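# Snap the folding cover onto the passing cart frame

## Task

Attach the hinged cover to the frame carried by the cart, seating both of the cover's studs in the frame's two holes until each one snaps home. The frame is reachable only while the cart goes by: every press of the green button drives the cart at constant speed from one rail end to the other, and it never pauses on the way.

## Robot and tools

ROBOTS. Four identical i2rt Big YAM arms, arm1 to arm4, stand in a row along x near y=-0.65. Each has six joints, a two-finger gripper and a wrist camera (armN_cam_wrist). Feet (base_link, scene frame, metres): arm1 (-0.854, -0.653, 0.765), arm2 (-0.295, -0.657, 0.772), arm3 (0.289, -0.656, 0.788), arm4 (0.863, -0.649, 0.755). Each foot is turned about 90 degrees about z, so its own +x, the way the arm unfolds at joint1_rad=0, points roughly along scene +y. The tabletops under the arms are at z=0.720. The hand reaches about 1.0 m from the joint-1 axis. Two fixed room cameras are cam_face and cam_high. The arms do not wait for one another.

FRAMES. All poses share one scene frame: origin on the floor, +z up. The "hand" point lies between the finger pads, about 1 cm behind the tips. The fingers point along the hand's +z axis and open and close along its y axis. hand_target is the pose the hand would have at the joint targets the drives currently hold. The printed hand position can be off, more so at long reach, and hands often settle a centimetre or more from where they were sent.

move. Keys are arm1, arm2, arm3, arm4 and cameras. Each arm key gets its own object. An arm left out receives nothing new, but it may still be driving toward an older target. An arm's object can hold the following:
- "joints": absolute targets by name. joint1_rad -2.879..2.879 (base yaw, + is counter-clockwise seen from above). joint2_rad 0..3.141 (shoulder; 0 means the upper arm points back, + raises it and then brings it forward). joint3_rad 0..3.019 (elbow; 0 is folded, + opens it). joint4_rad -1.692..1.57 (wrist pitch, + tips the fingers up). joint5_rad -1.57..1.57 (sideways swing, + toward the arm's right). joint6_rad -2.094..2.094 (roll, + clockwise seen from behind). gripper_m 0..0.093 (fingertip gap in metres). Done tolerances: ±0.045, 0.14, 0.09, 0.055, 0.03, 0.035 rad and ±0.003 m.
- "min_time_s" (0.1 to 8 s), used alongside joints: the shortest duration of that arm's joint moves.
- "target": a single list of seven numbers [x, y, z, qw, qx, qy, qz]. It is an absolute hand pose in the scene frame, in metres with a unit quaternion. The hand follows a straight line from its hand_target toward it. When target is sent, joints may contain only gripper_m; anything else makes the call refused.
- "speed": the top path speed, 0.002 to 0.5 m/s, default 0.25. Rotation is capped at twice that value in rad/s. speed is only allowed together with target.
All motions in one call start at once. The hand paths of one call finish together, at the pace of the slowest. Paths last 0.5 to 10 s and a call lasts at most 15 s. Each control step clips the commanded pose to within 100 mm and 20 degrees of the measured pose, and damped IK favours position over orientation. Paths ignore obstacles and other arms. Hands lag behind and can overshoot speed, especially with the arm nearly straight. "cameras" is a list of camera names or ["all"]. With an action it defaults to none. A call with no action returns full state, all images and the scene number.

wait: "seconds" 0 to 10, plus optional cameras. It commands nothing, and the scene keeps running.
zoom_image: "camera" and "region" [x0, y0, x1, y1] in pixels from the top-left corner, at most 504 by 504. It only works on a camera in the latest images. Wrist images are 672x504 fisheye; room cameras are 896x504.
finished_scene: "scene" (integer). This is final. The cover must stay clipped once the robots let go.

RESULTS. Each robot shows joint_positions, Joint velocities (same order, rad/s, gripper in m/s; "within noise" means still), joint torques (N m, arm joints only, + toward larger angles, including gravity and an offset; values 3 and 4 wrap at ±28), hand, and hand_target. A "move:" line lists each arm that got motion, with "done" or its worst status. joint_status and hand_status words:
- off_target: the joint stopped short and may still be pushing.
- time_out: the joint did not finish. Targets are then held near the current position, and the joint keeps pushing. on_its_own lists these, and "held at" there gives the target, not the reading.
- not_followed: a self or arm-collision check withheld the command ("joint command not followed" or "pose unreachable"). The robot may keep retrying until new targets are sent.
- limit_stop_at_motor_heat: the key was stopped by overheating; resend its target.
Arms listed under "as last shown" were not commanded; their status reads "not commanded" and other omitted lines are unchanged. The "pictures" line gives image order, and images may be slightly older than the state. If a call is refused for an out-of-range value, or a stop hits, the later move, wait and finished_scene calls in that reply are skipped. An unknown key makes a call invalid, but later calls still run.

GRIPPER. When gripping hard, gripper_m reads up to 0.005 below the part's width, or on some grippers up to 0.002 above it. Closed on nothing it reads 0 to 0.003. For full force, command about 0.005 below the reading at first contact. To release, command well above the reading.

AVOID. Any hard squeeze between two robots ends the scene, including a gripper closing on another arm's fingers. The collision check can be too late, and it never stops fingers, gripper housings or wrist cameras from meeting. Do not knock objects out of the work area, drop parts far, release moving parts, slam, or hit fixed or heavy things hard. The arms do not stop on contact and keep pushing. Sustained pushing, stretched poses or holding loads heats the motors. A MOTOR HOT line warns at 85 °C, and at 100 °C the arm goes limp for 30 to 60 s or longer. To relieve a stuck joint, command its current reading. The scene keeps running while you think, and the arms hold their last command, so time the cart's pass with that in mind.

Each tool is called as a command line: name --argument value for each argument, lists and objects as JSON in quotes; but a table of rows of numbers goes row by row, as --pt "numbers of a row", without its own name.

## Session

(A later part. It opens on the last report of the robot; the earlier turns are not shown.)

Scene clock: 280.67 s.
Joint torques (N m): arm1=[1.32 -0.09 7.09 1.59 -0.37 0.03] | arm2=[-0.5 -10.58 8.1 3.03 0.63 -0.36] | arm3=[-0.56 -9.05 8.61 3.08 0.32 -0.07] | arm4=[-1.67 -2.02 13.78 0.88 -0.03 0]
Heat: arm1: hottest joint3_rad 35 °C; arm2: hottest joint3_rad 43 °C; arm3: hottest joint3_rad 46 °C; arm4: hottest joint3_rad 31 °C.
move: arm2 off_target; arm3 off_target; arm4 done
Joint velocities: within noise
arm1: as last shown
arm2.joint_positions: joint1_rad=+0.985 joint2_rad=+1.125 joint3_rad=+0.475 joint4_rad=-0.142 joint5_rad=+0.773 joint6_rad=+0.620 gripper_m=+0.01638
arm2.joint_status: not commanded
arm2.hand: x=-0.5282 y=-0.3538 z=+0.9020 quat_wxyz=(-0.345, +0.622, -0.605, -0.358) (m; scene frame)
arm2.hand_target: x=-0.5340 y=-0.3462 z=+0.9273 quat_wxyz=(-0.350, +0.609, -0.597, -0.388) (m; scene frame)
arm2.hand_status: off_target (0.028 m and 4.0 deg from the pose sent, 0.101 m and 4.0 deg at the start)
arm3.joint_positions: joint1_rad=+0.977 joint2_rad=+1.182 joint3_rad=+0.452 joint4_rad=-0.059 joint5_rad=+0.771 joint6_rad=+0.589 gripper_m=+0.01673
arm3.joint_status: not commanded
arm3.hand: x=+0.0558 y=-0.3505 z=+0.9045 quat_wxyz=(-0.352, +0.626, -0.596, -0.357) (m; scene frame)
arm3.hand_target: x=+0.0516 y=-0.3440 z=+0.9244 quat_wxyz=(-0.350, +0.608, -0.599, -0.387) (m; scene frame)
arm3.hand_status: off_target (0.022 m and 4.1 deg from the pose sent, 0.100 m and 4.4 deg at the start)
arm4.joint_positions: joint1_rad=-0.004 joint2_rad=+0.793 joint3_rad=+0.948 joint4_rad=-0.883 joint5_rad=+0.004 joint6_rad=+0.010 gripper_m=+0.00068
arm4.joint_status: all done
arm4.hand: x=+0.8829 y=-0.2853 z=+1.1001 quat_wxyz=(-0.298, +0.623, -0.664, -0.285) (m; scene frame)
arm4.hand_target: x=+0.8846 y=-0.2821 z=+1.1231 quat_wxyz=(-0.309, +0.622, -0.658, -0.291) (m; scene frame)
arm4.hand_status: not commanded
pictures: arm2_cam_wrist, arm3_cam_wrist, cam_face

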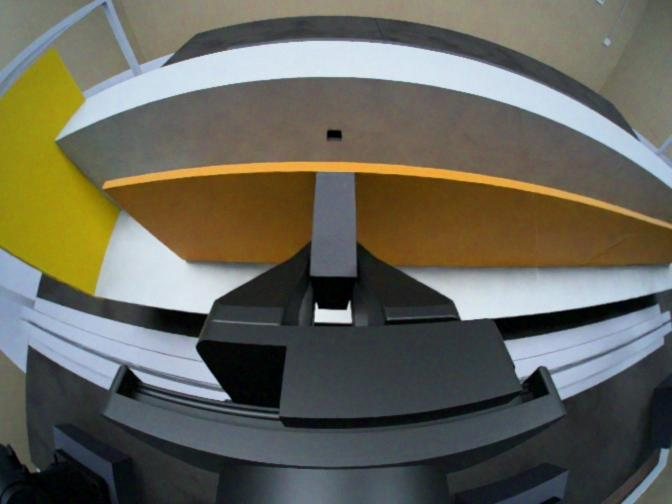

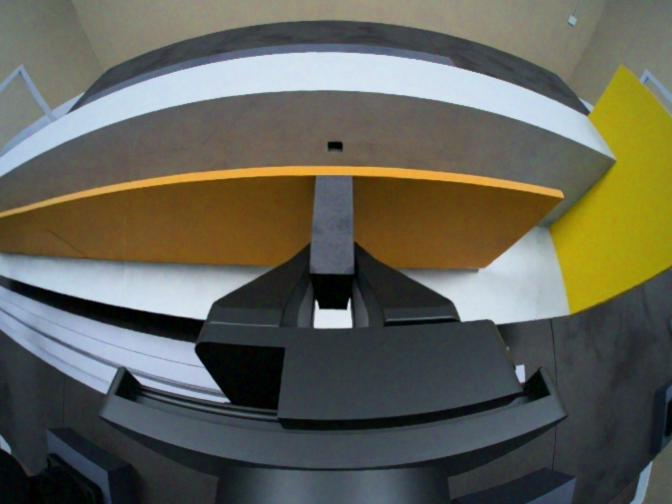

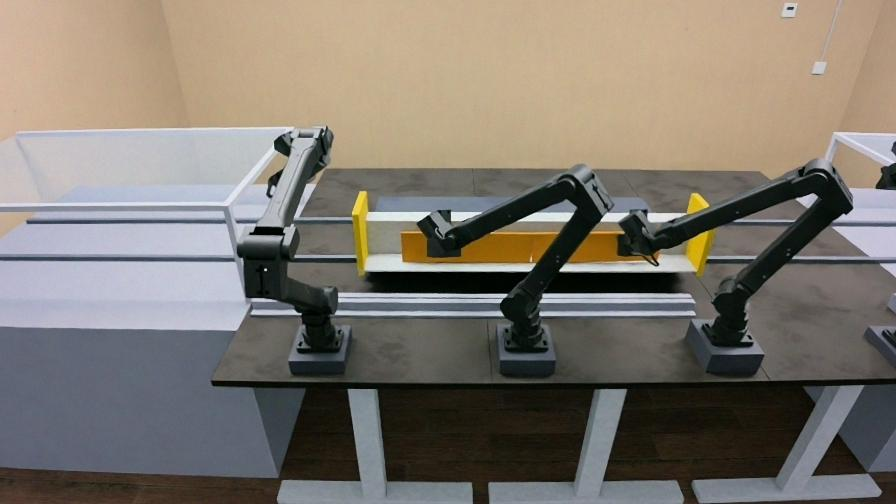

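move --arm2 '{"target": [-0.498, -0.314, 0.921, -0.3512, 0.6101, -0.5956, -0.3886], "speed": 0.05}' --arm3 '{"target": [0.086, -0.314, 0.915, -0.3512, 0.6101, -0.5956, -0.3886], "speed": 0.05}' --cameras '["arm2_cam_wrist","arm3_cam_wrist"]'

zoom_image --camera "arm2_cam_wrist" --region '[250, 80, 410, 200]'

zoom_image --camera "arm3_cam_wrist" --region '[250, 80, 410, 200]'

Scene clock: 285.53 s.
Joint torques (N m): arm1=[1.32 -0.09 7.09 1.59 -0.38 0.04] | arm2=[-0.62 -10.05 7.61 3.19 0.21 -0.28] | arm3=[-0.38 -8.23 8.2 3.07 -0.04 -0.08] | arm4=[-1.49 -2.32 13.74 0.96 0.01 -0.02]
Heat: arm1: hottest joint3_rad 35 °C; arm2: hottest joint3_rad 42 °C; arm3: hottest joint3_rad 46 °C; arm4: hottest joint3_rad 32 °C.
move: arm2 off_target; arm3 off_target
Joint velocities: within noise
arm1, arm4: as last shown
arm2.joint_positions: joint1_rad=+0.818 joint2_rad=+1.108 joint3_rad=+0.433 joint4_rad=-0.017 joint5_rad=+0.644 joint6_rad=+0.464 gripper_m=+0.01638
arm2.joint_status: not commanded
arm2.hand: x=-0.4954 y=-0.3227 z=+0.8985 quat_wxyz=(-0.344, +0.625, -0.602, -0.359) (m; scene frame)
arm2.hand_target: x=-0.4978 y=-0.3148 z=+0.9202 quat_wxyz=(-0.350, +0.610, -0.596, -0.387) (m; scene frame)
arm2.hand_status: off_target (0.024 m and 4.0 deg from the pose sent, 0.053 m and 4.0 deg at the start)
arm3.joint_positions: joint1_rad=+0.811 joint2_rad=+1.178 joint3_rad=+0.404 joint4_rad=+0.092 joint5_rad=+0.645 joint6_rad=+0.447 gripper_m=+0.01673
arm3.joint_status: not commanded
arm3.hand: x=+0.0890 y=-0.3195 z=+0.8992 quat_wxyz=(-0.350, +0.623, -0.598, -0.364) (m; scene frame)
arm3.hand_target: x=+0.0857 y=-0.3146 z=+0.9148 quat_wxyz=(-0.351, +0.610, -0.595, -0.388) (m; scene frame)
arm3.hand_status: off_target (0.017 m and 3.2 deg from the pose sent, 0.049 m and 4.1 deg at the start)
pictures: arm2_cam_wrist, arm3_cam_wrist

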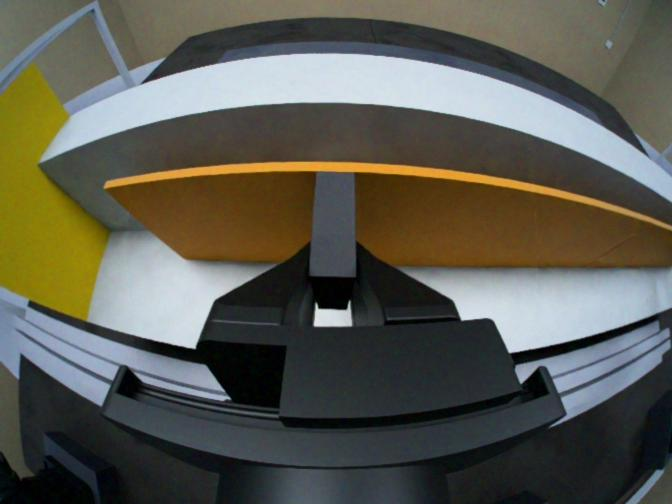

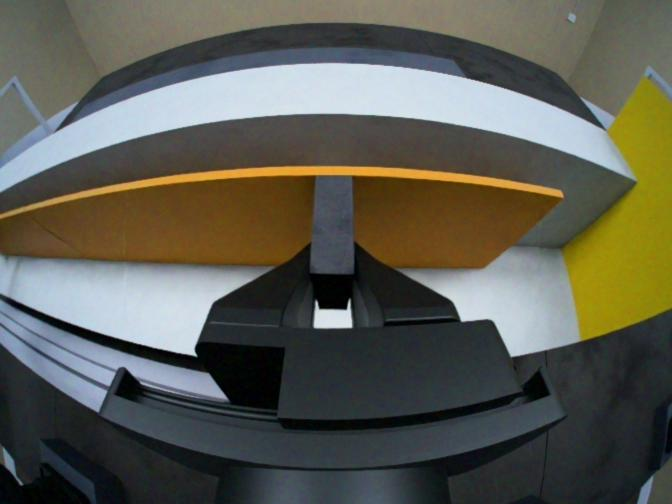

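Scaled by 3.150 from the camera's 672x504 image, which has a finer 960x720 frame.

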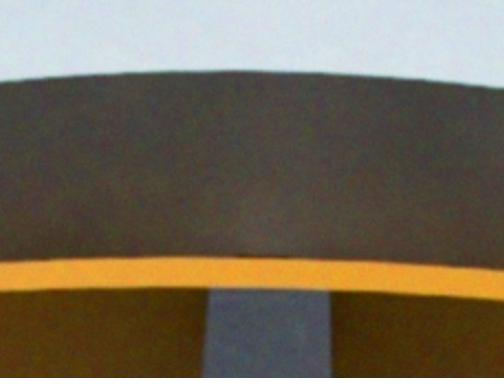

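Scaled by 3.150 from the camera's 672x504 image, which has a finer 960x720 frame.

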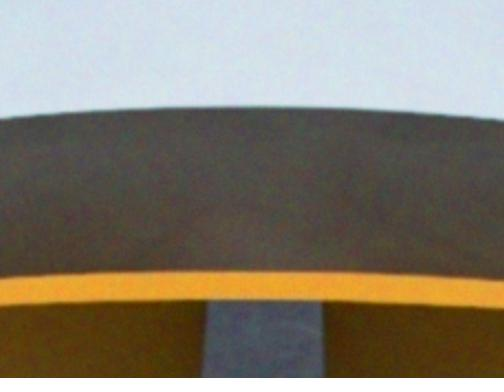

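move --arm2 '{"target": [-0.464, -0.308, 0.914, -0.3512, 0.6101, -0.5956, -0.3886], "speed": 0.04}' --arm3 '{"target": [0.120, -0.308, 0.905, -0.3512, 0.6101, -0.5956, -0.3886], "speed": 0.04}' --cameras '["arm2_cam_wrist","arm3_cam_wrist"]'

move --arm2 '{"target": [-0.443, -0.290, 0.914, -0.3512, 0.6101, -0.5956, -0.3886], "speed": 0.0092}' --arm3 '{"target": [0.141, -0.290, 0.905, -0.3512, 0.6101, -0.5956, -0.3886], "speed": 0.0092}' --cameras '["arm2_cam_wrist","arm3_cam_wrist"]'

Scene clock: 288.67 s.
Joint torques (N m): arm1=[1.32 -0.09 7.08 1.59 -0.37 0.04] | arm2=[-2.08 -9.23 7.24 3.11 0.16 -0.2] | arm3=[-1.08 -7.41 7.42 3.04 -0.19 0.06] | arm4=[-1.55 -2.32 13.82 0.88 -0.06 -0.05]
Heat: arm1: hottest joint3_rad 35 °C; arm2: hottest joint3_rad 42 °C; arm3: hottest joint3_rad 45 °C; arm4: hottest joint3_rad 33 °C.
move: arm2 off_target; arm3 off_target
Joint velocities: within noise
arm1, arm4: as last shown
arm2.joint_positions: joint1_rad=+0.735 joint2_rad=+1.054 joint3_rad=+0.381 joint4_rad=+0.042 joint5_rad=+0.554 joint6_rad=+0.382 gripper_m=+0.01638
arm2.joint_status: not commanded
arm2.hand: x=-0.4738 y=-0.3191 z=+0.8974 quat_wxyz=(-0.337, +0.630, -0.594, -0.370) (m; scene frame)
arm2.hand_target: x=-0.4675 y=-0.3099 z=+0.9138 quat_wxyz=(-0.349, +0.612, -0.593, -0.390) (m; scene frame)
arm2.hand_status: off_target (0.022 m and 3.5 deg from the pose sent, 0.038 m and 4.0 deg at the start)
arm3.joint_positions: joint1_rad=+0.724 joint2_rad=+1.143 joint3_rad=+0.353 joint4_rad=+0.171 joint5_rad=+0.558 joint6_rad=+0.362 gripper_m=+0.01672
arm3.joint_status: not commanded
arm3.hand: x=+0.1111 y=-0.3131 z=+0.8979 quat_wxyz=(-0.347, +0.626, -0.589, -0.374) (m; scene frame)
arm3.hand_target: x=+0.1169 y=-0.3095 z=+0.9048 quat_wxyz=(-0.350, +0.612, -0.594, -0.389) (m; scene frame)
arm3.hand_status: off_target (0.012 m and 2.6 deg from the pose sent, 0.034 m and 3.2 deg at the start)
pictures: arm2_cam_wrist, arm3_cam_wrist

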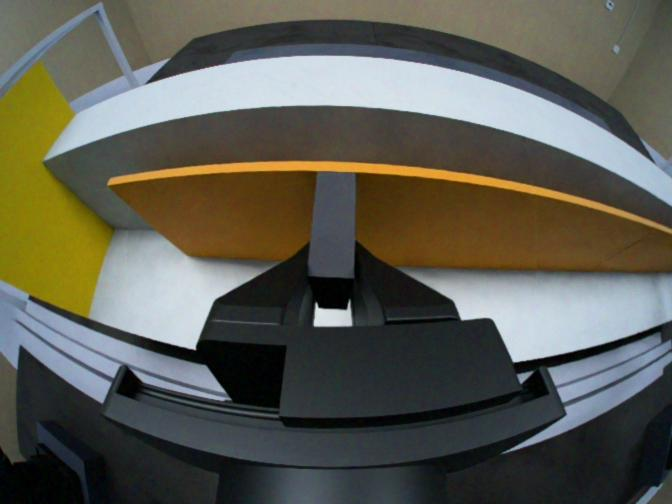

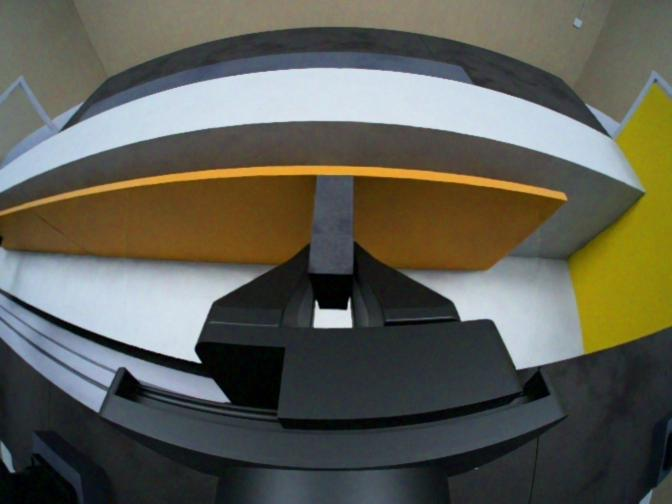

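Scene clock: 292.57 s.
Joint torques (N m): arm1=[1.38 -0.09 7.09 1.59 -0.38 0.04] | arm2=[-2.73 -5.95 8.47 3.6 -0.11 -0.21] | arm3=[-3.43 -3.19 9.46 3.62 -0.78 -0.02] | arm4=[-1.38 -2.02 13.59 0.96 -0.01 -0.04]
Heat: arm1: hottest joint3_rad 36 °C; arm2: hottest joint3_rad 41 °C; arm3: hottest joint3_rad 44 °C; arm4: hottest joint3_rad 34 °C.
move: arm2 off_target; arm3 off_target
Joint velocities: within noise
arm1.joint_positions: joint1_rad=-0.062 joint2_rad=+0.726 joint3_rad=+1.000 joint4_rad=-1.423 joint5_rad=-0.861 joint6_rad=-1.034 gripper_m=+0.09397
arm1.joint_status: not commanded
arm1.hand: x=-0.9769 y=-0.4218 z=+1.1308 quat_wxyz=(-0.086, +0.877, -0.168, -0.442) (m; scene frame)
arm1.hand_target: x=-0.9796 y=-0.4207 z=+1.1301 quat_wxyz=(-0.087, +0.877, -0.164, -0.443) (m; scene frame)
arm1.hand_status: not commanded
arm2.joint_positions: joint1_rad=+0.629 joint2_rad=+1.034 joint3_rad=+0.364 joint4_rad=+0.071 joint5_rad=+0.474 joint6_rad=+0.319 gripper_m=+0.01638
arm2.joint_status: not commanded
arm2.hand: x=-0.4488 y=-0.3064 z=+0.8977 quat_wxyz=(-0.339, +0.627, -0.597, -0.369) (m; scene frame)
arm2.hand_target: x=-0.4418 y=-0.2909 z=+0.9146 quat_wxyz=(-0.353, +0.608, -0.597, -0.387) (m; scene frame)
arm2.hand_status: off_target (0.024 m and 3.3 deg from the pose sent, 0.045 m and 3.5 deg at the start)
arm3.joint_positions: joint1_rad=+0.632 joint2_rad=+1.106 joint3_rad=+0.321 joint4_rad=+0.199 joint5_rad=+0.484 joint6_rad=+0.303 gripper_m=+0.01679
arm3.joint_status: not commanded
arm3.hand: x=+0.1363 y=-0.3071 z=+0.8976 quat_wxyz=(-0.348, +0.625, -0.590, -0.375) (m; scene frame)
arm3.hand_target: x=+0.1426 y=-0.2915 z=+0.9048 quat_wxyz=(-0.353, +0.608, -0.597, -0.386) (m; scene frame)
arm3.hand_status: off_target (0.019 m and 2.4 deg from the pose sent, 0.038 m and 2.6 deg at the start)
arm4: as last shown
pictures: arm2_cam_wrist, arm3_cam_wrist

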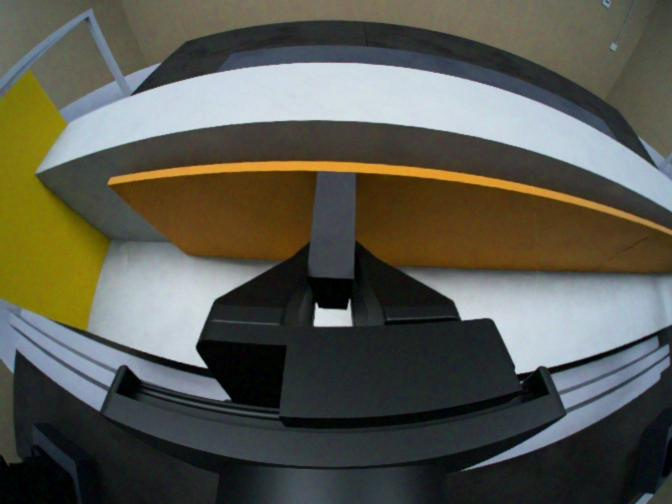

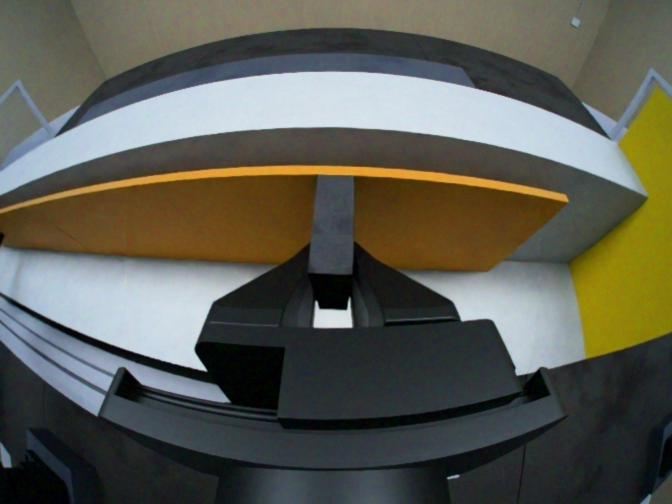

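wait --seconds 0.1 --cameras '["arm2_cam_wrist","arm3_cam_wrist"]'

zoom_image --camera "arm2_cam_wrist" --region '[250, 80, 410, 200]'

zoom_image --camera "arm3_cam_wrist" --region '[250, 80, 410, 200]'

Scene clock: 295.33 s.
Joint torques (N m): arm1=[1.38 -0.09 7.08 1.59 -0.37 0.04] | arm2=[-1.2 -3.84 9.35 3.55 -0.5 -0.13] | arm3=[-0.44 -2.14 10.32 3.48 -1.01 0.06] | arm4=[-2.32 -1.44 13.72 0.92 -0.03 -0.06]
Heat: arm1: hottest joint3_rad 36 °C; arm2: hottest joint3_rad 41 °C; arm3: hottest joint3_rad 44 °C; arm4: hottest joint3_rad 34 °C.
Joint velocities: within noise
arm1.joint_positions: joint1_rad=-0.062 joint2_rad=+0.726 joint3_rad=+1.000 joint4_rad=-1.423 joint5_rad=-0.861 joint6_rad=-1.034 gripper_m=+0.09397
arm1.joint_status: not commanded
arm1.hand: x=-0.9769 y=-0.4218 z=+1.1308 quat_wxyz=(-0.086, +0.877, -0.168, -0.442) (m; scene frame)
arm1.hand_target: x=-0.9796 y=-0.4207 z=+1.1301 quat_wxyz=(-0.087, +0.877, -0.164, -0.443) (m; scene frame)
arm1.hand_status: not commanded
arm2.joint_positions: joint1_rad=+0.597 joint2_rad=+1.016 joint3_rad=+0.349 joint4_rad=+0.071 joint5_rad=+0.486 joint6_rad=+0.309 gripper_m=+0.01638
arm2.joint_status: not commanded
arm2.hand: x=-0.4323 y=-0.3058 z=+0.8972 quat_wxyz=(-0.351, +0.617, -0.605, -0.360) (m; scene frame)
arm2.hand_target: x=-0.4396 y=-0.2904 z=+0.9142 quat_wxyz=(-0.355, +0.606, -0.598, -0.385) (m; scene frame)
arm2.hand_status: off_target (0.025 m and 3.5 deg from the pose sent, 0.045 m and 3.5 deg at the start)
arm3.joint_positions: joint1_rad=+0.599 joint2_rad=+1.084 joint3_rad=+0.304 joint4_rad=+0.202 joint5_rad=+0.490 joint6_rad=+0.292 gripper_m=+0.01679
arm3.joint_status: not commanded
arm3.hand: x=+0.1519 y=-0.3069 z=+0.8981 quat_wxyz=(-0.359, +0.615, -0.597, -0.370) (m; scene frame)
arm3.hand_target: x=+0.1426 y=-0.2915 z=+0.9078 quat_wxyz=(-0.354, +0.607, -0.596, -0.389) (m; scene frame)
arm3.hand_status: off_target (0.021 m and 2.4 deg from the pose sent, 0.038 m and 2.6 deg at the start)
arm4.joint_positions: joint1_rad=-0.004 joint2_rad=+0.793 joint3_rad=+0.948 joint4_rad=-0.883 joint5_rad=+0.004 joint6_rad=+0.010 gripper_m=+0.00068
arm4.joint_status: not commanded
arm4.hand: x=+0.8829 y=-0.2853 z=+1.1001 quat_wxyz=(-0.298, +0.623, -0.664, -0.285) (m; scene frame)
arm4.hand_target: x=+0.8846 y=-0.2821 z=+1.1231 quat_wxyz=(-0.309, +0.622, -0.658, -0.291) (m; scene frame)
arm4.hand_status: not commanded
wait: 0.10 s; at rest from the start
pictures: arm2_cam_wrist, arm3_cam_wrist

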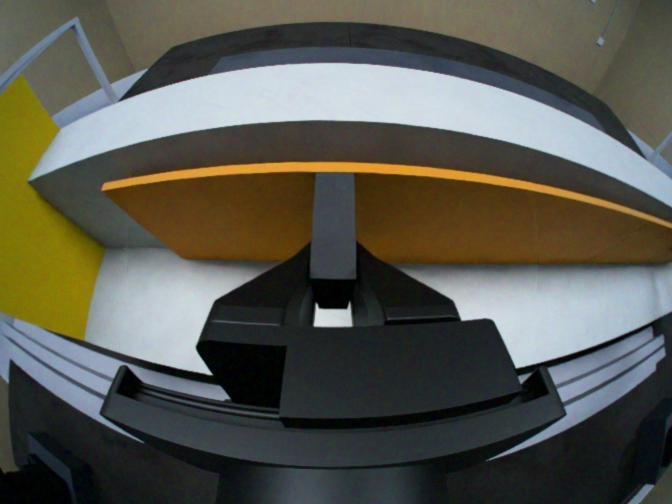

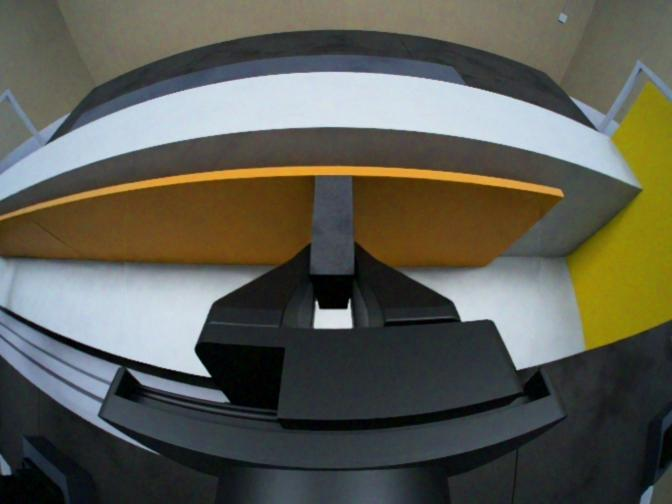

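Scaled by 3.150 from the camera's 672x504 image, which has a finer 960x720 frame.

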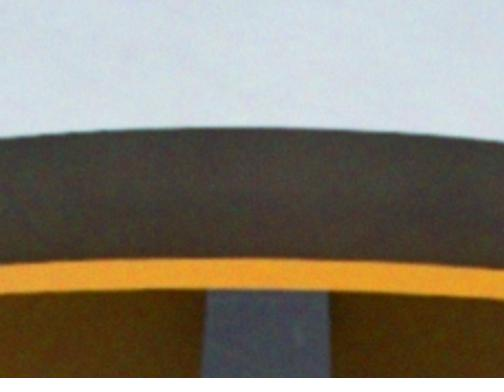

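Scaled by 3.150 from the camera's 672x504 image, which has a finer 960x720 frame.

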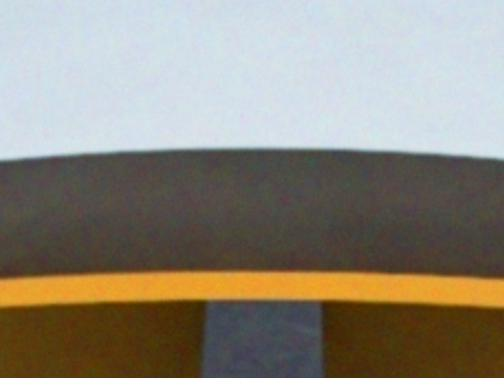

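move --arm2 '{"target": [-0.4064, -0.272, 0.911, -0.3512, 0.6101, -0.5956, -0.3886], "speed": 0.03}' --arm3 '{"target": [0.1776, -0.272, 0.901, -0.3512, 0.6101, -0.5956, -0.3886], "speed": 0.03}' --cameras '[]'

move --arm2 '{"target": [-0.3792, -0.250, 0.911, -0.3512, 0.6101, -0.5956, -0.3886], "speed": 0.0088}' --arm3 '{"target": [0.2048, -0.250, 0.901, -0.3512, 0.6101, -0.5956, -0.3886], "speed": 0.0088}' --cameras '["arm2_cam_wrist","arm3_cam_wrist"]'

Scene clock: 298.60 s.
Joint torques (N m): arm1=[1.32 -0.09 7.09 1.59 -0.37 0.04] | arm2=[-2.67 -2.02 9.87 3.6 -0.75 -0.07] | arm3=[-3.84 0.97 11.33 3.28 -1.29 0.11] | arm4=[-2.26 -1.85 13.55 0.94 0.02 -0.03]
Heat: arm1: hottest joint3_rad 36 °C; arm2: hottest joint3_rad 41 °C; arm3: hottest joint3_rad 44 °C; arm4: hottest joint3_rad 35 °C.
move: arm2 off_target; arm3 off_target
Joint velocities: within noise
arm1, arm4: as last shown
arm2.joint_positions: joint1_rad=+0.469 joint2_rad=+0.988 joint3_rad=+0.326 joint4_rad=+0.118 joint5_rad=+0.340 joint6_rad=+0.223 gripper_m=+0.01638
arm2.joint_status: not commanded
arm2.hand: x=-0.4101 y=-0.2959 z=+0.8993 quat_wxyz=(-0.341, +0.623, -0.595, -0.376) (m; scene frame)
arm2.hand_target: x=-0.4078 y=-0.2751 z=+0.9143 quat_wxyz=(-0.350, +0.609, -0.594, -0.392) (m; scene frame)
arm2.hand_status: off_target (0.027 m and 2.4 deg from the pose sent, 0.045 m and 3.5 deg at the start)
arm3.joint_positions: joint1_rad=+0.474 joint2_rad=+1.067 joint3_rad=+0.278 joint4_rad=+0.267 joint5_rad=+0.351 joint6_rad=+0.205 gripper_m=+0.01685
arm3.joint_status: not commanded
arm3.hand: x=+0.1742 y=-0.2967 z=+0.8994 quat_wxyz=(-0.353, +0.620, -0.586, -0.385) (m; scene frame)
arm3.hand_target: x=+0.1777 y=-0.2750 z=+0.9014 quat_wxyz=(-0.350, +0.610, -0.596, -0.388) (m; scene frame)
arm3.hand_status: off_target (0.025 m and 1.7 deg from the pose sent, 0.043 m and 2.4 deg at the start)
pictures: none
No camera images: "cameras" was empty.

Scene clock: 303.40 s.
Joint torques (N m): arm1=[1.26 -0.09 7.08 1.59 -0.38 0.04] | arm2=[-2.96 4.31 12.57 4.41 -1.05 -0.08] | arm3=[-3.49 5.71 14.35 3.47 -1.58 0.13] | arm4=[-1.73 -1.79 13.86 0.96 0.02 -0.03]
Heat: arm1: hottest joint3_rad 36 °C; arm2: hottest joint3_rad 42 °C; arm3: hottest joint3_rad 45 °C; arm4: hottest joint3_rad 36 °C.
move: arm2 off_target; arm3 off_target
Joint velocities: within noise
arm1, arm4: as last shown
arm2.joint_positions: joint1_rad=+0.344 joint2_rad=+0.942 joint3_rad=+0.300 joint4_rad=+0.118 joint5_rad=+0.238 joint6_rad=+0.158 gripper_m=+0.01638
arm2.joint_status: not commanded
arm2.hand: x=-0.3784 y=-0.2943 z=+0.8995 quat_wxyz=(-0.343, +0.621, -0.596, -0.375) (m; scene frame)
arm2.hand_target: x=-0.3779 y=-0.2585 z=+0.9126 quat_wxyz=(-0.350, +0.610, -0.596, -0.387) (m; scene frame)
arm2.hand_status: off_target (0.046 m and 2.2 deg from the pose sent, 0.057 m and 2.4 deg at the start)
arm3.joint_positions: joint1_rad=+0.345 joint2_rad=+1.023 joint3_rad=+0.248 joint4_rad=+0.282 joint5_rad=+0.245 joint6_rad=+0.139 gripper_m=+0.01685
arm3.joint_status: not commanded
arm3.hand: x=+0.2063 y=-0.2948 z=+0.9006 quat_wxyz=(-0.357, +0.616, -0.586, -0.387) (m; scene frame)
arm3.hand_target: x=+0.2069 y=-0.2587 z=+0.9033 quat_wxyz=(-0.351, +0.609, -0.596, -0.388) (m; scene frame)
arm3.hand_status: off_target (0.045 m and 1.5 deg from the pose sent, 0.056 m and 1.7 deg at the start)
pictures: arm2_cam_wrist, arm3_cam_wrist

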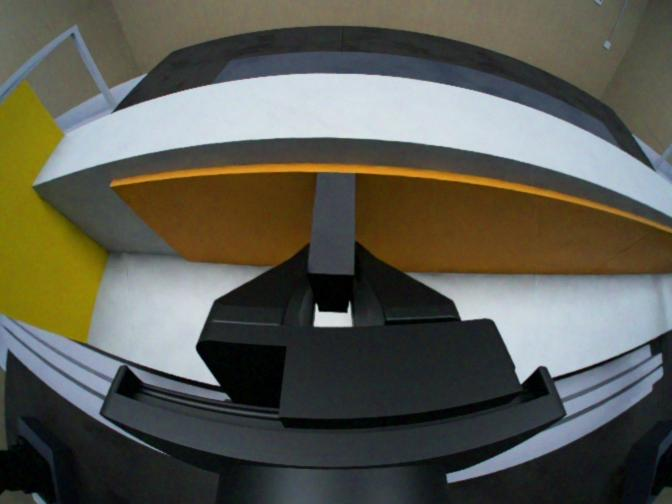

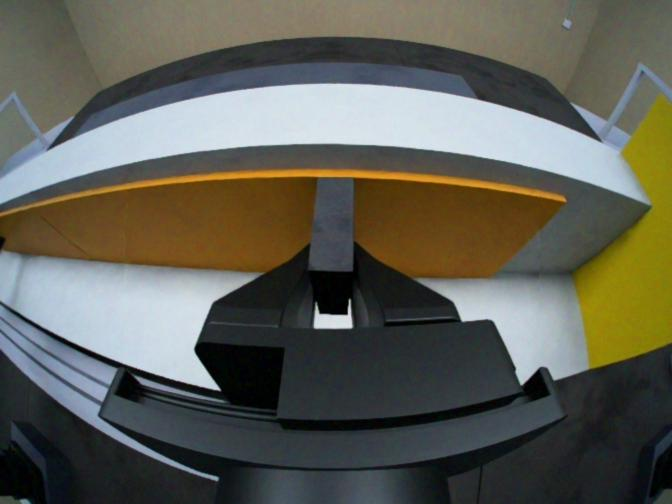

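move --arm2 '{"target": [-0.3384, -0.258, 0.911, -0.3512, 0.6101, -0.5956, -0.3886], "speed": 0.035}' --arm3 '{"target": [0.2456, -0.258, 0.901, -0.3512, 0.6101, -0.5956, -0.3886], "speed": 0.035}' --cameras '["arm2_cam_wrist", "arm3_cam_wrist"]'

zoom_image --camera "arm2_cam_wrist" --region '[250, 100, 410, 220]'

zoom_image --camera "arm3_cam_wrist" --region '[250, 100, 410, 220]'

move --arm2 '{"target": [-0.3180, -0.235, 0.911, -0.3512, 0.6101, -0.5956, -0.3886], "speed": 0.0103}' --arm3 '{"target": [0.2660, -0.235, 0.901, -0.3512, 0.6101, -0.5956, -0.3886], "speed": 0.0103}' --cameras '["arm2_cam_wrist", "arm3_cam_wrist","cam_high"]'

Scene clock: 308.73 s.
Joint torques (N m): arm1=[1.32 -0.09 7.09 1.58 -0.38 0.04] | arm2=[-1.85 3.19 11.88 3.97 -0.46 -0.01] | arm3=[-2.26 3.84 13 3.11 -0.75 0.23] | arm4=[-1.49 -2.37 13.79 0.88 -0.01 -0.06]
Heat: arm1: hottest joint3_rad 36 °C; arm2: hottest joint3_rad 42 °C; arm3: hottest joint3_rad 47 °C; arm4: hottest joint3_rad 37 °C.
move: arm2 off_target; arm3 off_target
Joint velocities: within noise
arm1, arm4: as last shown
arm2.joint_positions: joint1_rad=+0.176 joint2_rad=+0.910 joint3_rad=+0.282 joint4_rad=+0.118 joint5_rad=+0.086 joint6_rad=+0.073 gripper_m=+0.01638
arm2.joint_status: not commanded
arm2.hand: x=-0.3421 y=-0.2924 z=+0.8990 quat_wxyz=(-0.341, +0.623, -0.594, -0.377) (m; scene frame)
arm2.hand_target: x=-0.3380 y=-0.2633 z=+0.9127 quat_wxyz=(-0.352, +0.611, -0.594, -0.387) (m; scene frame)
arm2.hand_status: off_target (0.037 m and 2.3 deg from the pose sent, 0.055 m and 2.2 deg at the start)
arm3.joint_positions: joint1_rad=+0.176 joint2_rad=+1.012 joint3_rad=+0.237 joint4_rad=+0.288 joint5_rad=+0.091 joint6_rad=+0.059 gripper_m=+0.01663
arm3.joint_status: not commanded
arm3.hand: x=+0.2423 y=-0.2897 z=+0.8982 quat_wxyz=(-0.353, +0.619, -0.586, -0.385) (m; scene frame)
arm3.hand_target: x=+0.2455 y=-0.2624 z=+0.9025 quat_wxyz=(-0.350, +0.609, -0.596, -0.389) (m; scene frame)
arm3.hand_status: off_target (0.032 m and 1.5 deg from the pose sent, 0.054 m and 1.5 deg at the start)
pictures: arm2_cam_wrist, arm3_cam_wrist

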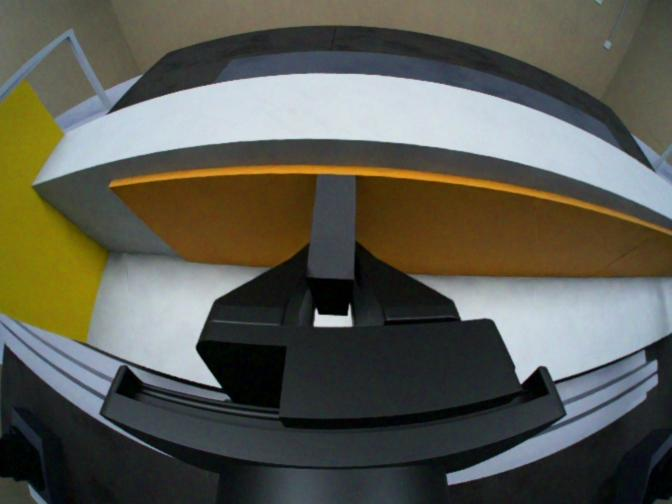

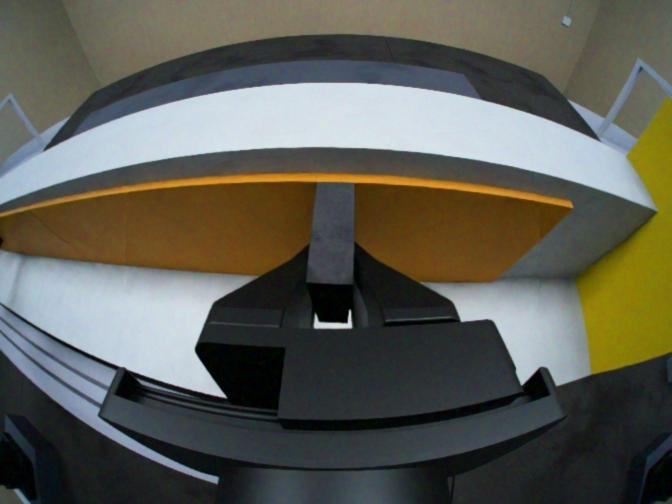

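Scaled by 3.150 from the camera's 672x504 image, which has a finer 960x720 frame.

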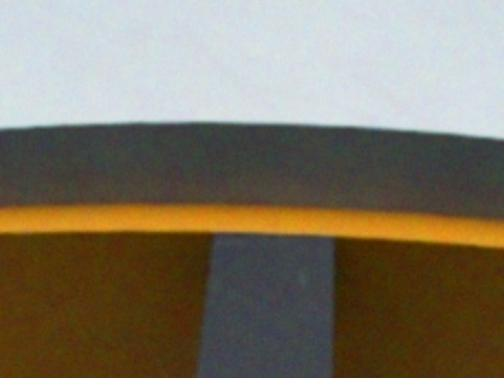

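Scaled by 3.150 from the camera's 672x504 image, which has a finer 960x720 frame.

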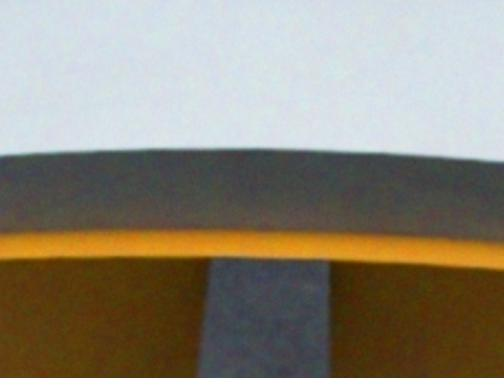

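Scene clock: 313.00 s.
Joint torques (N m): arm1=[1.32 -0.09 7.09 1.59 -0.37 0.04] | arm2=[-0.62 5.6 14.23 3.38 -0.3 0.11] | arm3=[0.5 5.48 15.64 2.63 -0.56 0.29] | arm4=[-1.44 -1.61 13.6 0.84 0.02 -0.05]
Heat: arm1: hottest joint3_rad 36 °C; arm2: hottest joint3_rad 45 °C; arm3: hottest joint3_rad 48 °C; arm4: hottest joint3_rad 37 °C.
move: arm2 off_target; arm3 off_target
Joint velocities: within noise
arm1, arm4: as last shown
arm2.joint_positions: joint1_rad=+0.057 joint2_rad=+0.947 joint3_rad=+0.280 joint4_rad=+0.164 joint5_rad=+0.000 joint6_rad=+0.028 gripper_m=+0.01598
arm2.joint_status: not commanded
arm2.hand: x=-0.3133 y=-0.2848 z=+0.8951 quat_wxyz=(-0.346, +0.615, -0.601, -0.375) (m; scene frame)
arm2.hand_target: x=-0.3143 y=-0.2447 z=+0.9143 quat_wxyz=(-0.352, +0.607, -0.598, -0.388) (m; scene frame)
arm2.hand_status: off_target (0.053 m and 1.8 deg from the pose sent, 0.063 m and 2.3 deg at the start)
arm3.joint_positions: joint1_rad=+0.058 joint2_rad=+1.040 joint3_rad=+0.235 joint4_rad=+0.320 joint5_rad=+0.007 joint6_rad=+0.012 gripper_m=+0.01615
arm3.joint_status: not commanded
arm3.hand: x=+0.2711 y=-0.2844 z=+0.8944 quat_wxyz=(-0.359, +0.613, -0.592, -0.381) (m; scene frame)
arm3.hand_target: x=+0.2697 y=-0.2445 z=+0.9033 quat_wxyz=(-0.352, +0.607, -0.598, -0.386) (m; scene frame)
arm3.hand_status: off_target (0.050 m and 1.3 deg from the pose sent, 0.060 m and 1.5 deg at the start)
pictures: arm2_cam_wrist, arm3_cam_wrist, cam_high

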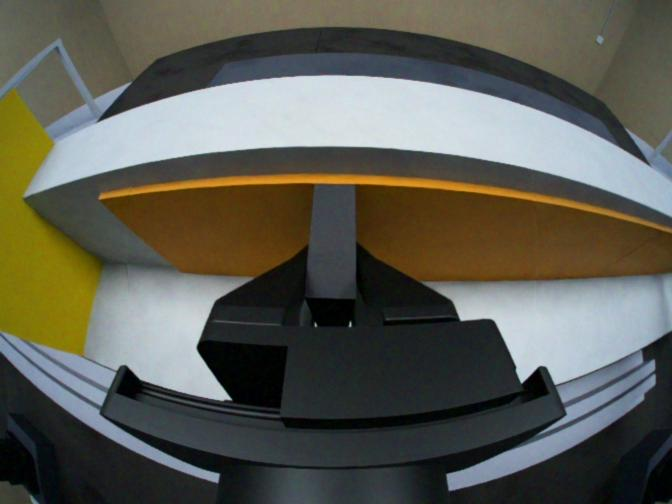

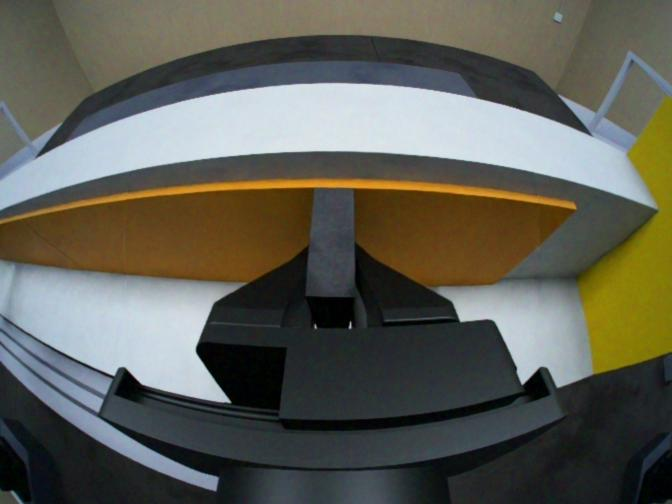

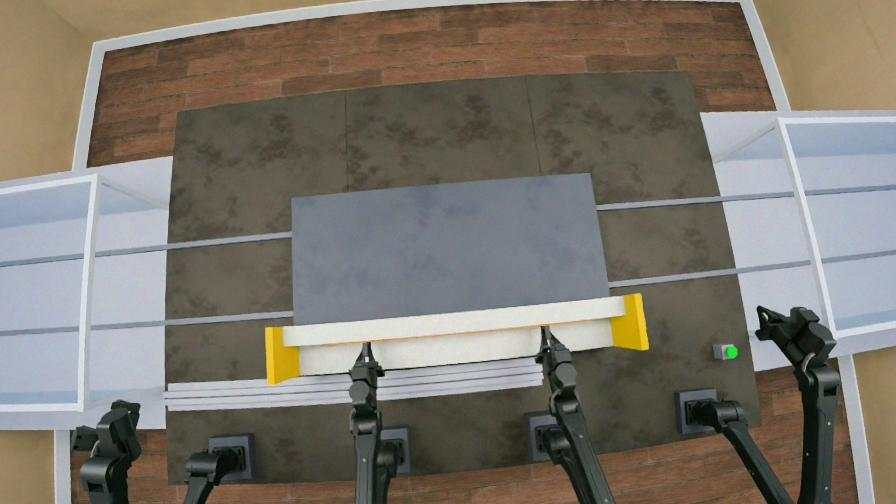

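move --arm2 '{"target": [-0.2586, -0.245, 0.903, -0.4030, 0.5772, -0.5595, -0.4390], "speed": 0.08}' --arm3 '{"target": [0.3254, -0.245, 0.893, -0.4030, 0.5772, -0.5595, -0.4390], "speed": 0.08}' --cameras '["arm2_cam_wrist", "arm3_cam_wrist"]'

zoom_image --camera "arm2_cam_wrist" --region '[250, 100, 410, 220]'

zoom_image --camera "arm3_cam_wrist" --region '[250, 100, 410, 220]'

Scene clock: 318.13 s.
Joint torques (N m): arm1=[1.32 -0.03 7.08 1.58 -0.37 0.04] | arm2=[-1.9 1.38 10.96 2.59 0.49 0.15] | arm3=[-1.73 2.14 11.78 1.7 0.31 0.29] | arm4=[-2.02 -1.61 13.82 0.96 0.01 -0.05]
Heat: arm1: hottest joint3_rad 36 °C; arm2: hottest joint3_rad 46 °C; arm3: hottest joint3_rad 49 °C; arm4: hottest joint3_rad 38 °C.
move: arm2 off_target; arm3 off_target
Joint velocities: within noise
arm1, arm4: as last shown
arm2.joint_positions: joint1_rad=-0.146 joint2_rad=+1.102 joint3_rad=+0.202 joint4_rad=+0.582 joint5_rad=-0.250 joint6_rad=-0.059 gripper_m=+0.01561
arm2.joint_status: not commanded
arm2.hand: x=-0.2796 y=-0.2764 z=+0.8971 quat_wxyz=(-0.389, +0.595, -0.544, -0.445) (m; scene frame)
arm2.hand_target: x=-0.2639 y=-0.2492 z=+0.9037 quat_wxyz=(-0.398, +0.580, -0.556, -0.442) (m; scene frame)
arm2.hand_status: off_target (0.038 m and 3.2 deg from the pose sent, 0.068 m and 11.7 deg at the start)
arm3.joint_positions: joint1_rad=-0.146 joint2_rad=+1.244 joint3_rad=+0.169 joint4_rad=+0.770 joint5_rad=-0.245 joint6_rad=-0.070 gripper_m=+0.01581
arm3.joint_status: not commanded
arm3.hand: x=+0.3049 y=-0.2770 z=+0.8957 quat_wxyz=(-0.400, +0.591, -0.537, -0.449) (m; scene frame)
arm3.hand_target: x=+0.3202 y=-0.2495 z=+0.8944 quat_wxyz=(-0.398, +0.580, -0.556, -0.442) (m; scene frame)
arm3.hand_status: off_target (0.038 m and 3.2 deg from the pose sent, 0.067 m and 10.0 deg at the start)
pictures: arm2_cam_wrist, arm3_cam_wrist

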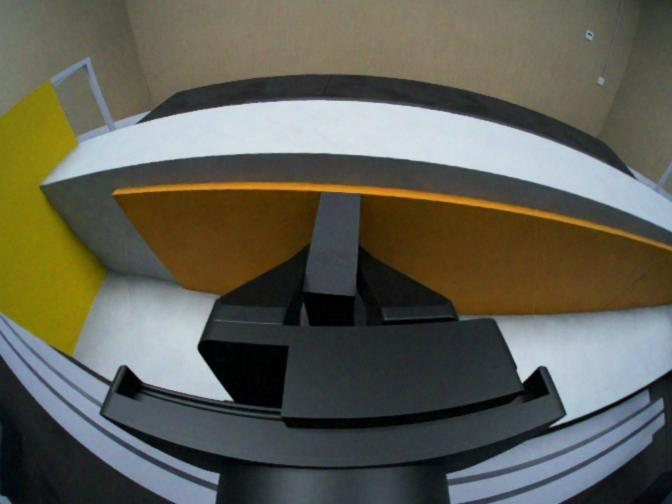

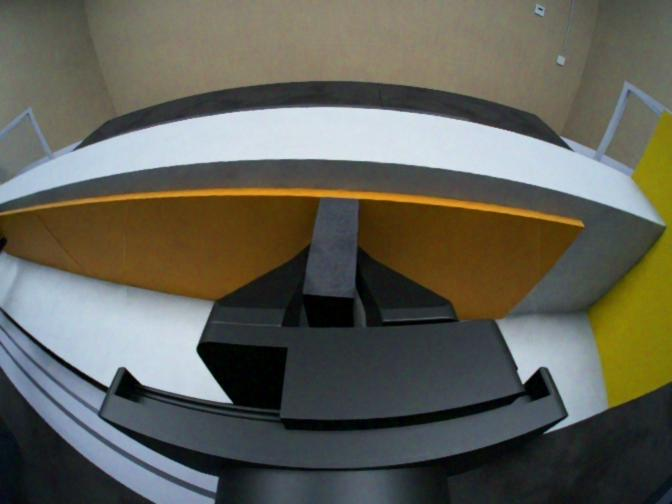

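Scaled by 3.150 from the camera's 672x504 image, which has a finer 960x720 frame.

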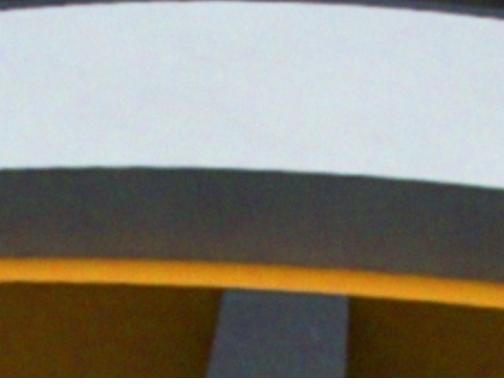

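Scaled by 3.150 from the camera's 672x504 image, which has a finer 960x720 frame.

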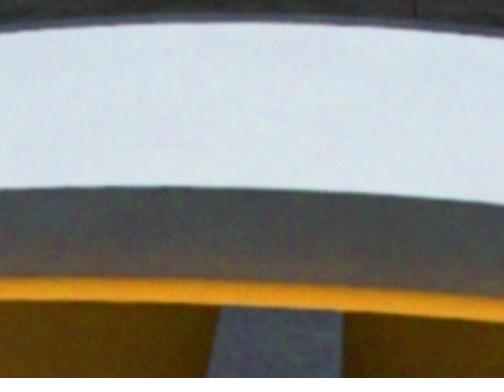

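move --arm2 '{"target": [-0.2294, -0.232, 0.895, -0.4030, 0.5772, -0.5595, -0.4390], "speed": 0.06}' --arm3 '{"target": [0.3546, -0.232, 0.886, -0.4030, 0.5772, -0.5595, -0.4390], "speed": 0.06}' --cameras '[]'

move --arm2 '{"target": [-0.2022, -0.202, 0.893, -0.4030, 0.5772, -0.5595, -0.4390], "speed": 0.0101}' --arm3 '{"target": [0.3818, -0.202, 0.884, -0.4030, 0.5772, -0.5595, -0.4390], "speed": 0.0101}' --cameras '["arm2_cam_wrist", "arm3_cam_wrist"]'

zoom_image --camera "arm2_cam_wrist" --region '[250, 100, 410, 220]'

zoom_image --camera "arm3_cam_wrist" --region '[250, 100, 410, 220]'

Scene clock: 322.73 s.
Joint torques (N m): arm1=[1.32 -0.15 7.08 1.58 -0.38 0.04] | arm2=[-1.32 3.66 12.81 1.35 0.55 0.05] | arm3=[-1.08 2.55 14.01 0.02 0.29 0.15] | arm4=[-1.67 -2.08 13.59 0.92 -0.04 -0.01]
Heat: arm1: hottest joint3_rad 36 °C; arm2: hottest joint3_rad 47 °C; arm3: hottest joint3_rad 50 °C; arm4: hottest joint3_rad 39 °C.
move: arm2 off_target; arm3 off_target
Joint velocities: within noise
arm1, arm4: as last shown
arm2.joint_positions: joint1_rad=-0.268 joint2_rad=+1.159 joint3_rad=+0.202 joint4_rad=+0.663 joint5_rad=-0.342 joint6_rad=-0.081 gripper_m=+0.01519
arm2.joint_status: not commanded
arm2.hand: x=-0.2475 y=-0.2759 z=+0.8968 quat_wxyz=(-0.405, +0.580, -0.546, -0.449) (m; scene frame)
arm2.hand_target: x=-0.2284 y=-0.2401 z=+0.8972 quat_wxyz=(-0.404, +0.575, -0.561, -0.438) (m; scene frame)
arm2.hand_status: off_target (0.048 m and 2.0 deg from the pose sent, 0.067 m and 3.2 deg at the start)
arm3.joint_positions: joint1_rad=-0.266 joint2_rad=+1.299 joint3_rad=+0.171 joint4_rad=+0.842 joint5_rad=-0.332 joint6_rad=-0.093 gripper_m=+0.01548
arm3.joint_status: not commanded
arm3.hand: x=+0.3360 y=-0.2777 z=+0.8943 quat_wxyz=(-0.414, +0.578, -0.540, -0.450) (m; scene frame)
arm3.hand_target: x=+0.3542 y=-0.2390 z=+0.8911 quat_wxyz=(-0.406, +0.575, -0.557, -0.441) (m; scene frame)
arm3.hand_status: off_target (0.050 m and 2.8 deg from the pose sent, 0.068 m and 3.2 deg at the start)
pictures: none
No camera images: "cameras" was empty.

Scene clock: 327.83 s.
Joint torques (N m): arm1=[1.32 -0.09 7.06 1.59 -0.37 0.04] | arm2=[3.02 5.25 16.8 -0.12 0.46 0.05] | arm3=[3.02 5.25 17.47 -0.99 0.48 0.2] | arm4=[-1.73 -2.2 13.72 0.96 -0.03 -0.02]
Heat: arm1: hottest joint3_rad 36 °C; arm2: hottest joint3_rad 49 °C; arm3: hottest joint3_rad 52 °C; arm4: hottest joint3_rad 39 °C.
move: arm2 off_target; arm3 off_target
Joint velocities: within noise
arm1, arm4: as last shown
arm2.joint_positions: joint1_rad=-0.377 joint2_rad=+1.211 joint3_rad=+0.214 joint4_rad=+0.711 joint5_rad=-0.399 joint6_rad=-0.099 gripper_m=+0.01510
arm2.joint_status: not commanded
arm2.hand: x=-0.2133 y=-0.2761 z=+0.8951 quat_wxyz=(-0.421, +0.565, -0.556, -0.441) (m; scene frame)
arm2.hand_target: x=-0.2045 y=-0.2190 z=+0.8995 quat_wxyz=(-0.406, +0.575, -0.558, -0.439) (m; scene frame)
arm2.hand_status: off_target (0.075 m and 2.5 deg from the pose sent, 0.087 m and 2.0 deg at the start)
arm3.joint_positions: joint1_rad=-0.378 joint2_rad=+1.327 joint3_rad=+0.194 joint4_rad=+0.842 joint5_rad=-0.395 joint6_rad=-0.119 gripper_m=+0.01526
arm3.joint_status: not commanded
arm3.hand: x=+0.3705 y=-0.2769 z=+0.8943 quat_wxyz=(-0.426, +0.567, -0.551, -0.439) (m; scene frame)
arm3.hand_target: x=+0.3809 y=-0.2194 z=+0.8905 quat_wxyz=(-0.405, +0.575, -0.560, -0.437) (m; scene frame)
arm3.hand_status: off_target (0.076 m and 3.1 deg from the pose sent, 0.089 m and 2.8 deg at the start)
pictures: arm2_cam_wrist, arm3_cam_wrist

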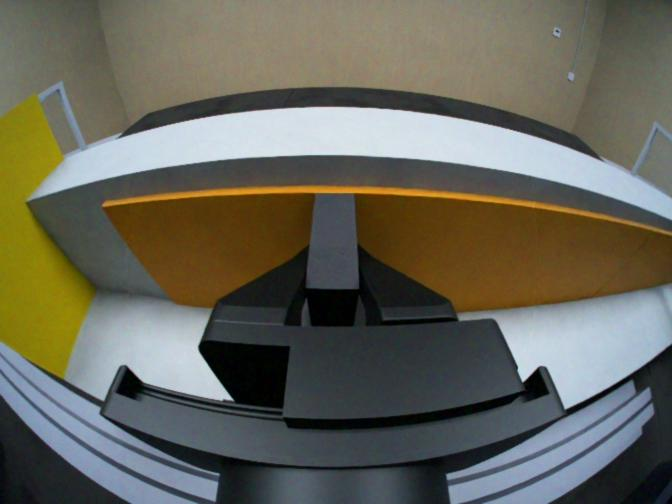

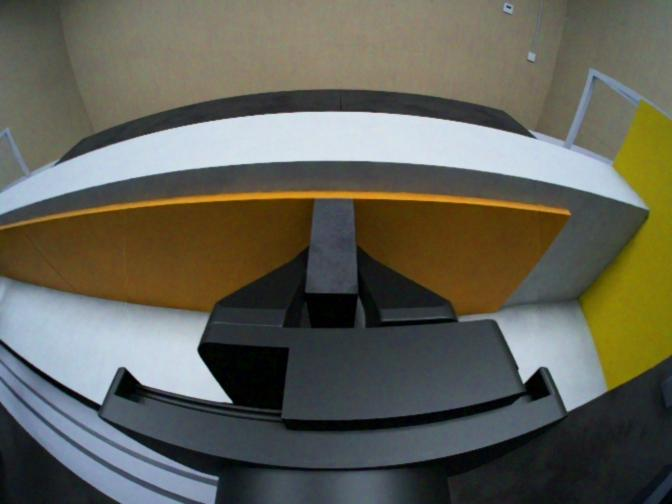

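Scaled by 3.150 from the camera's 672x504 image, which has a finer 960x720 frame.

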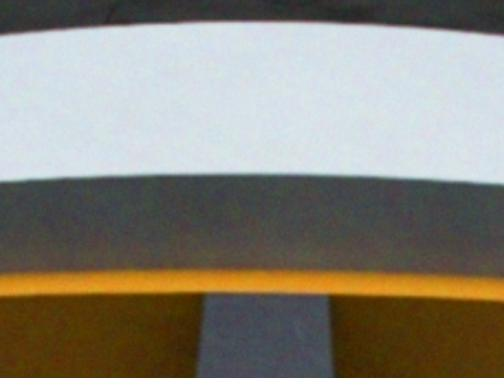

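Scaled by 3.150 from the camera's 672x504 image, which has a finer 960x720 frame.

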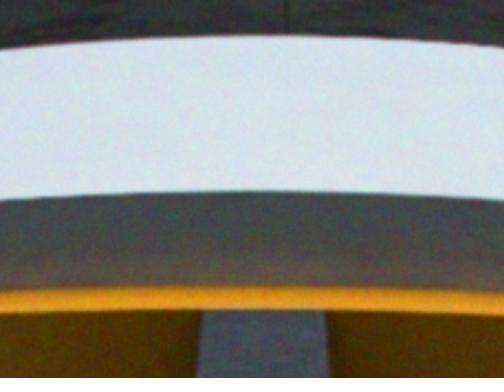

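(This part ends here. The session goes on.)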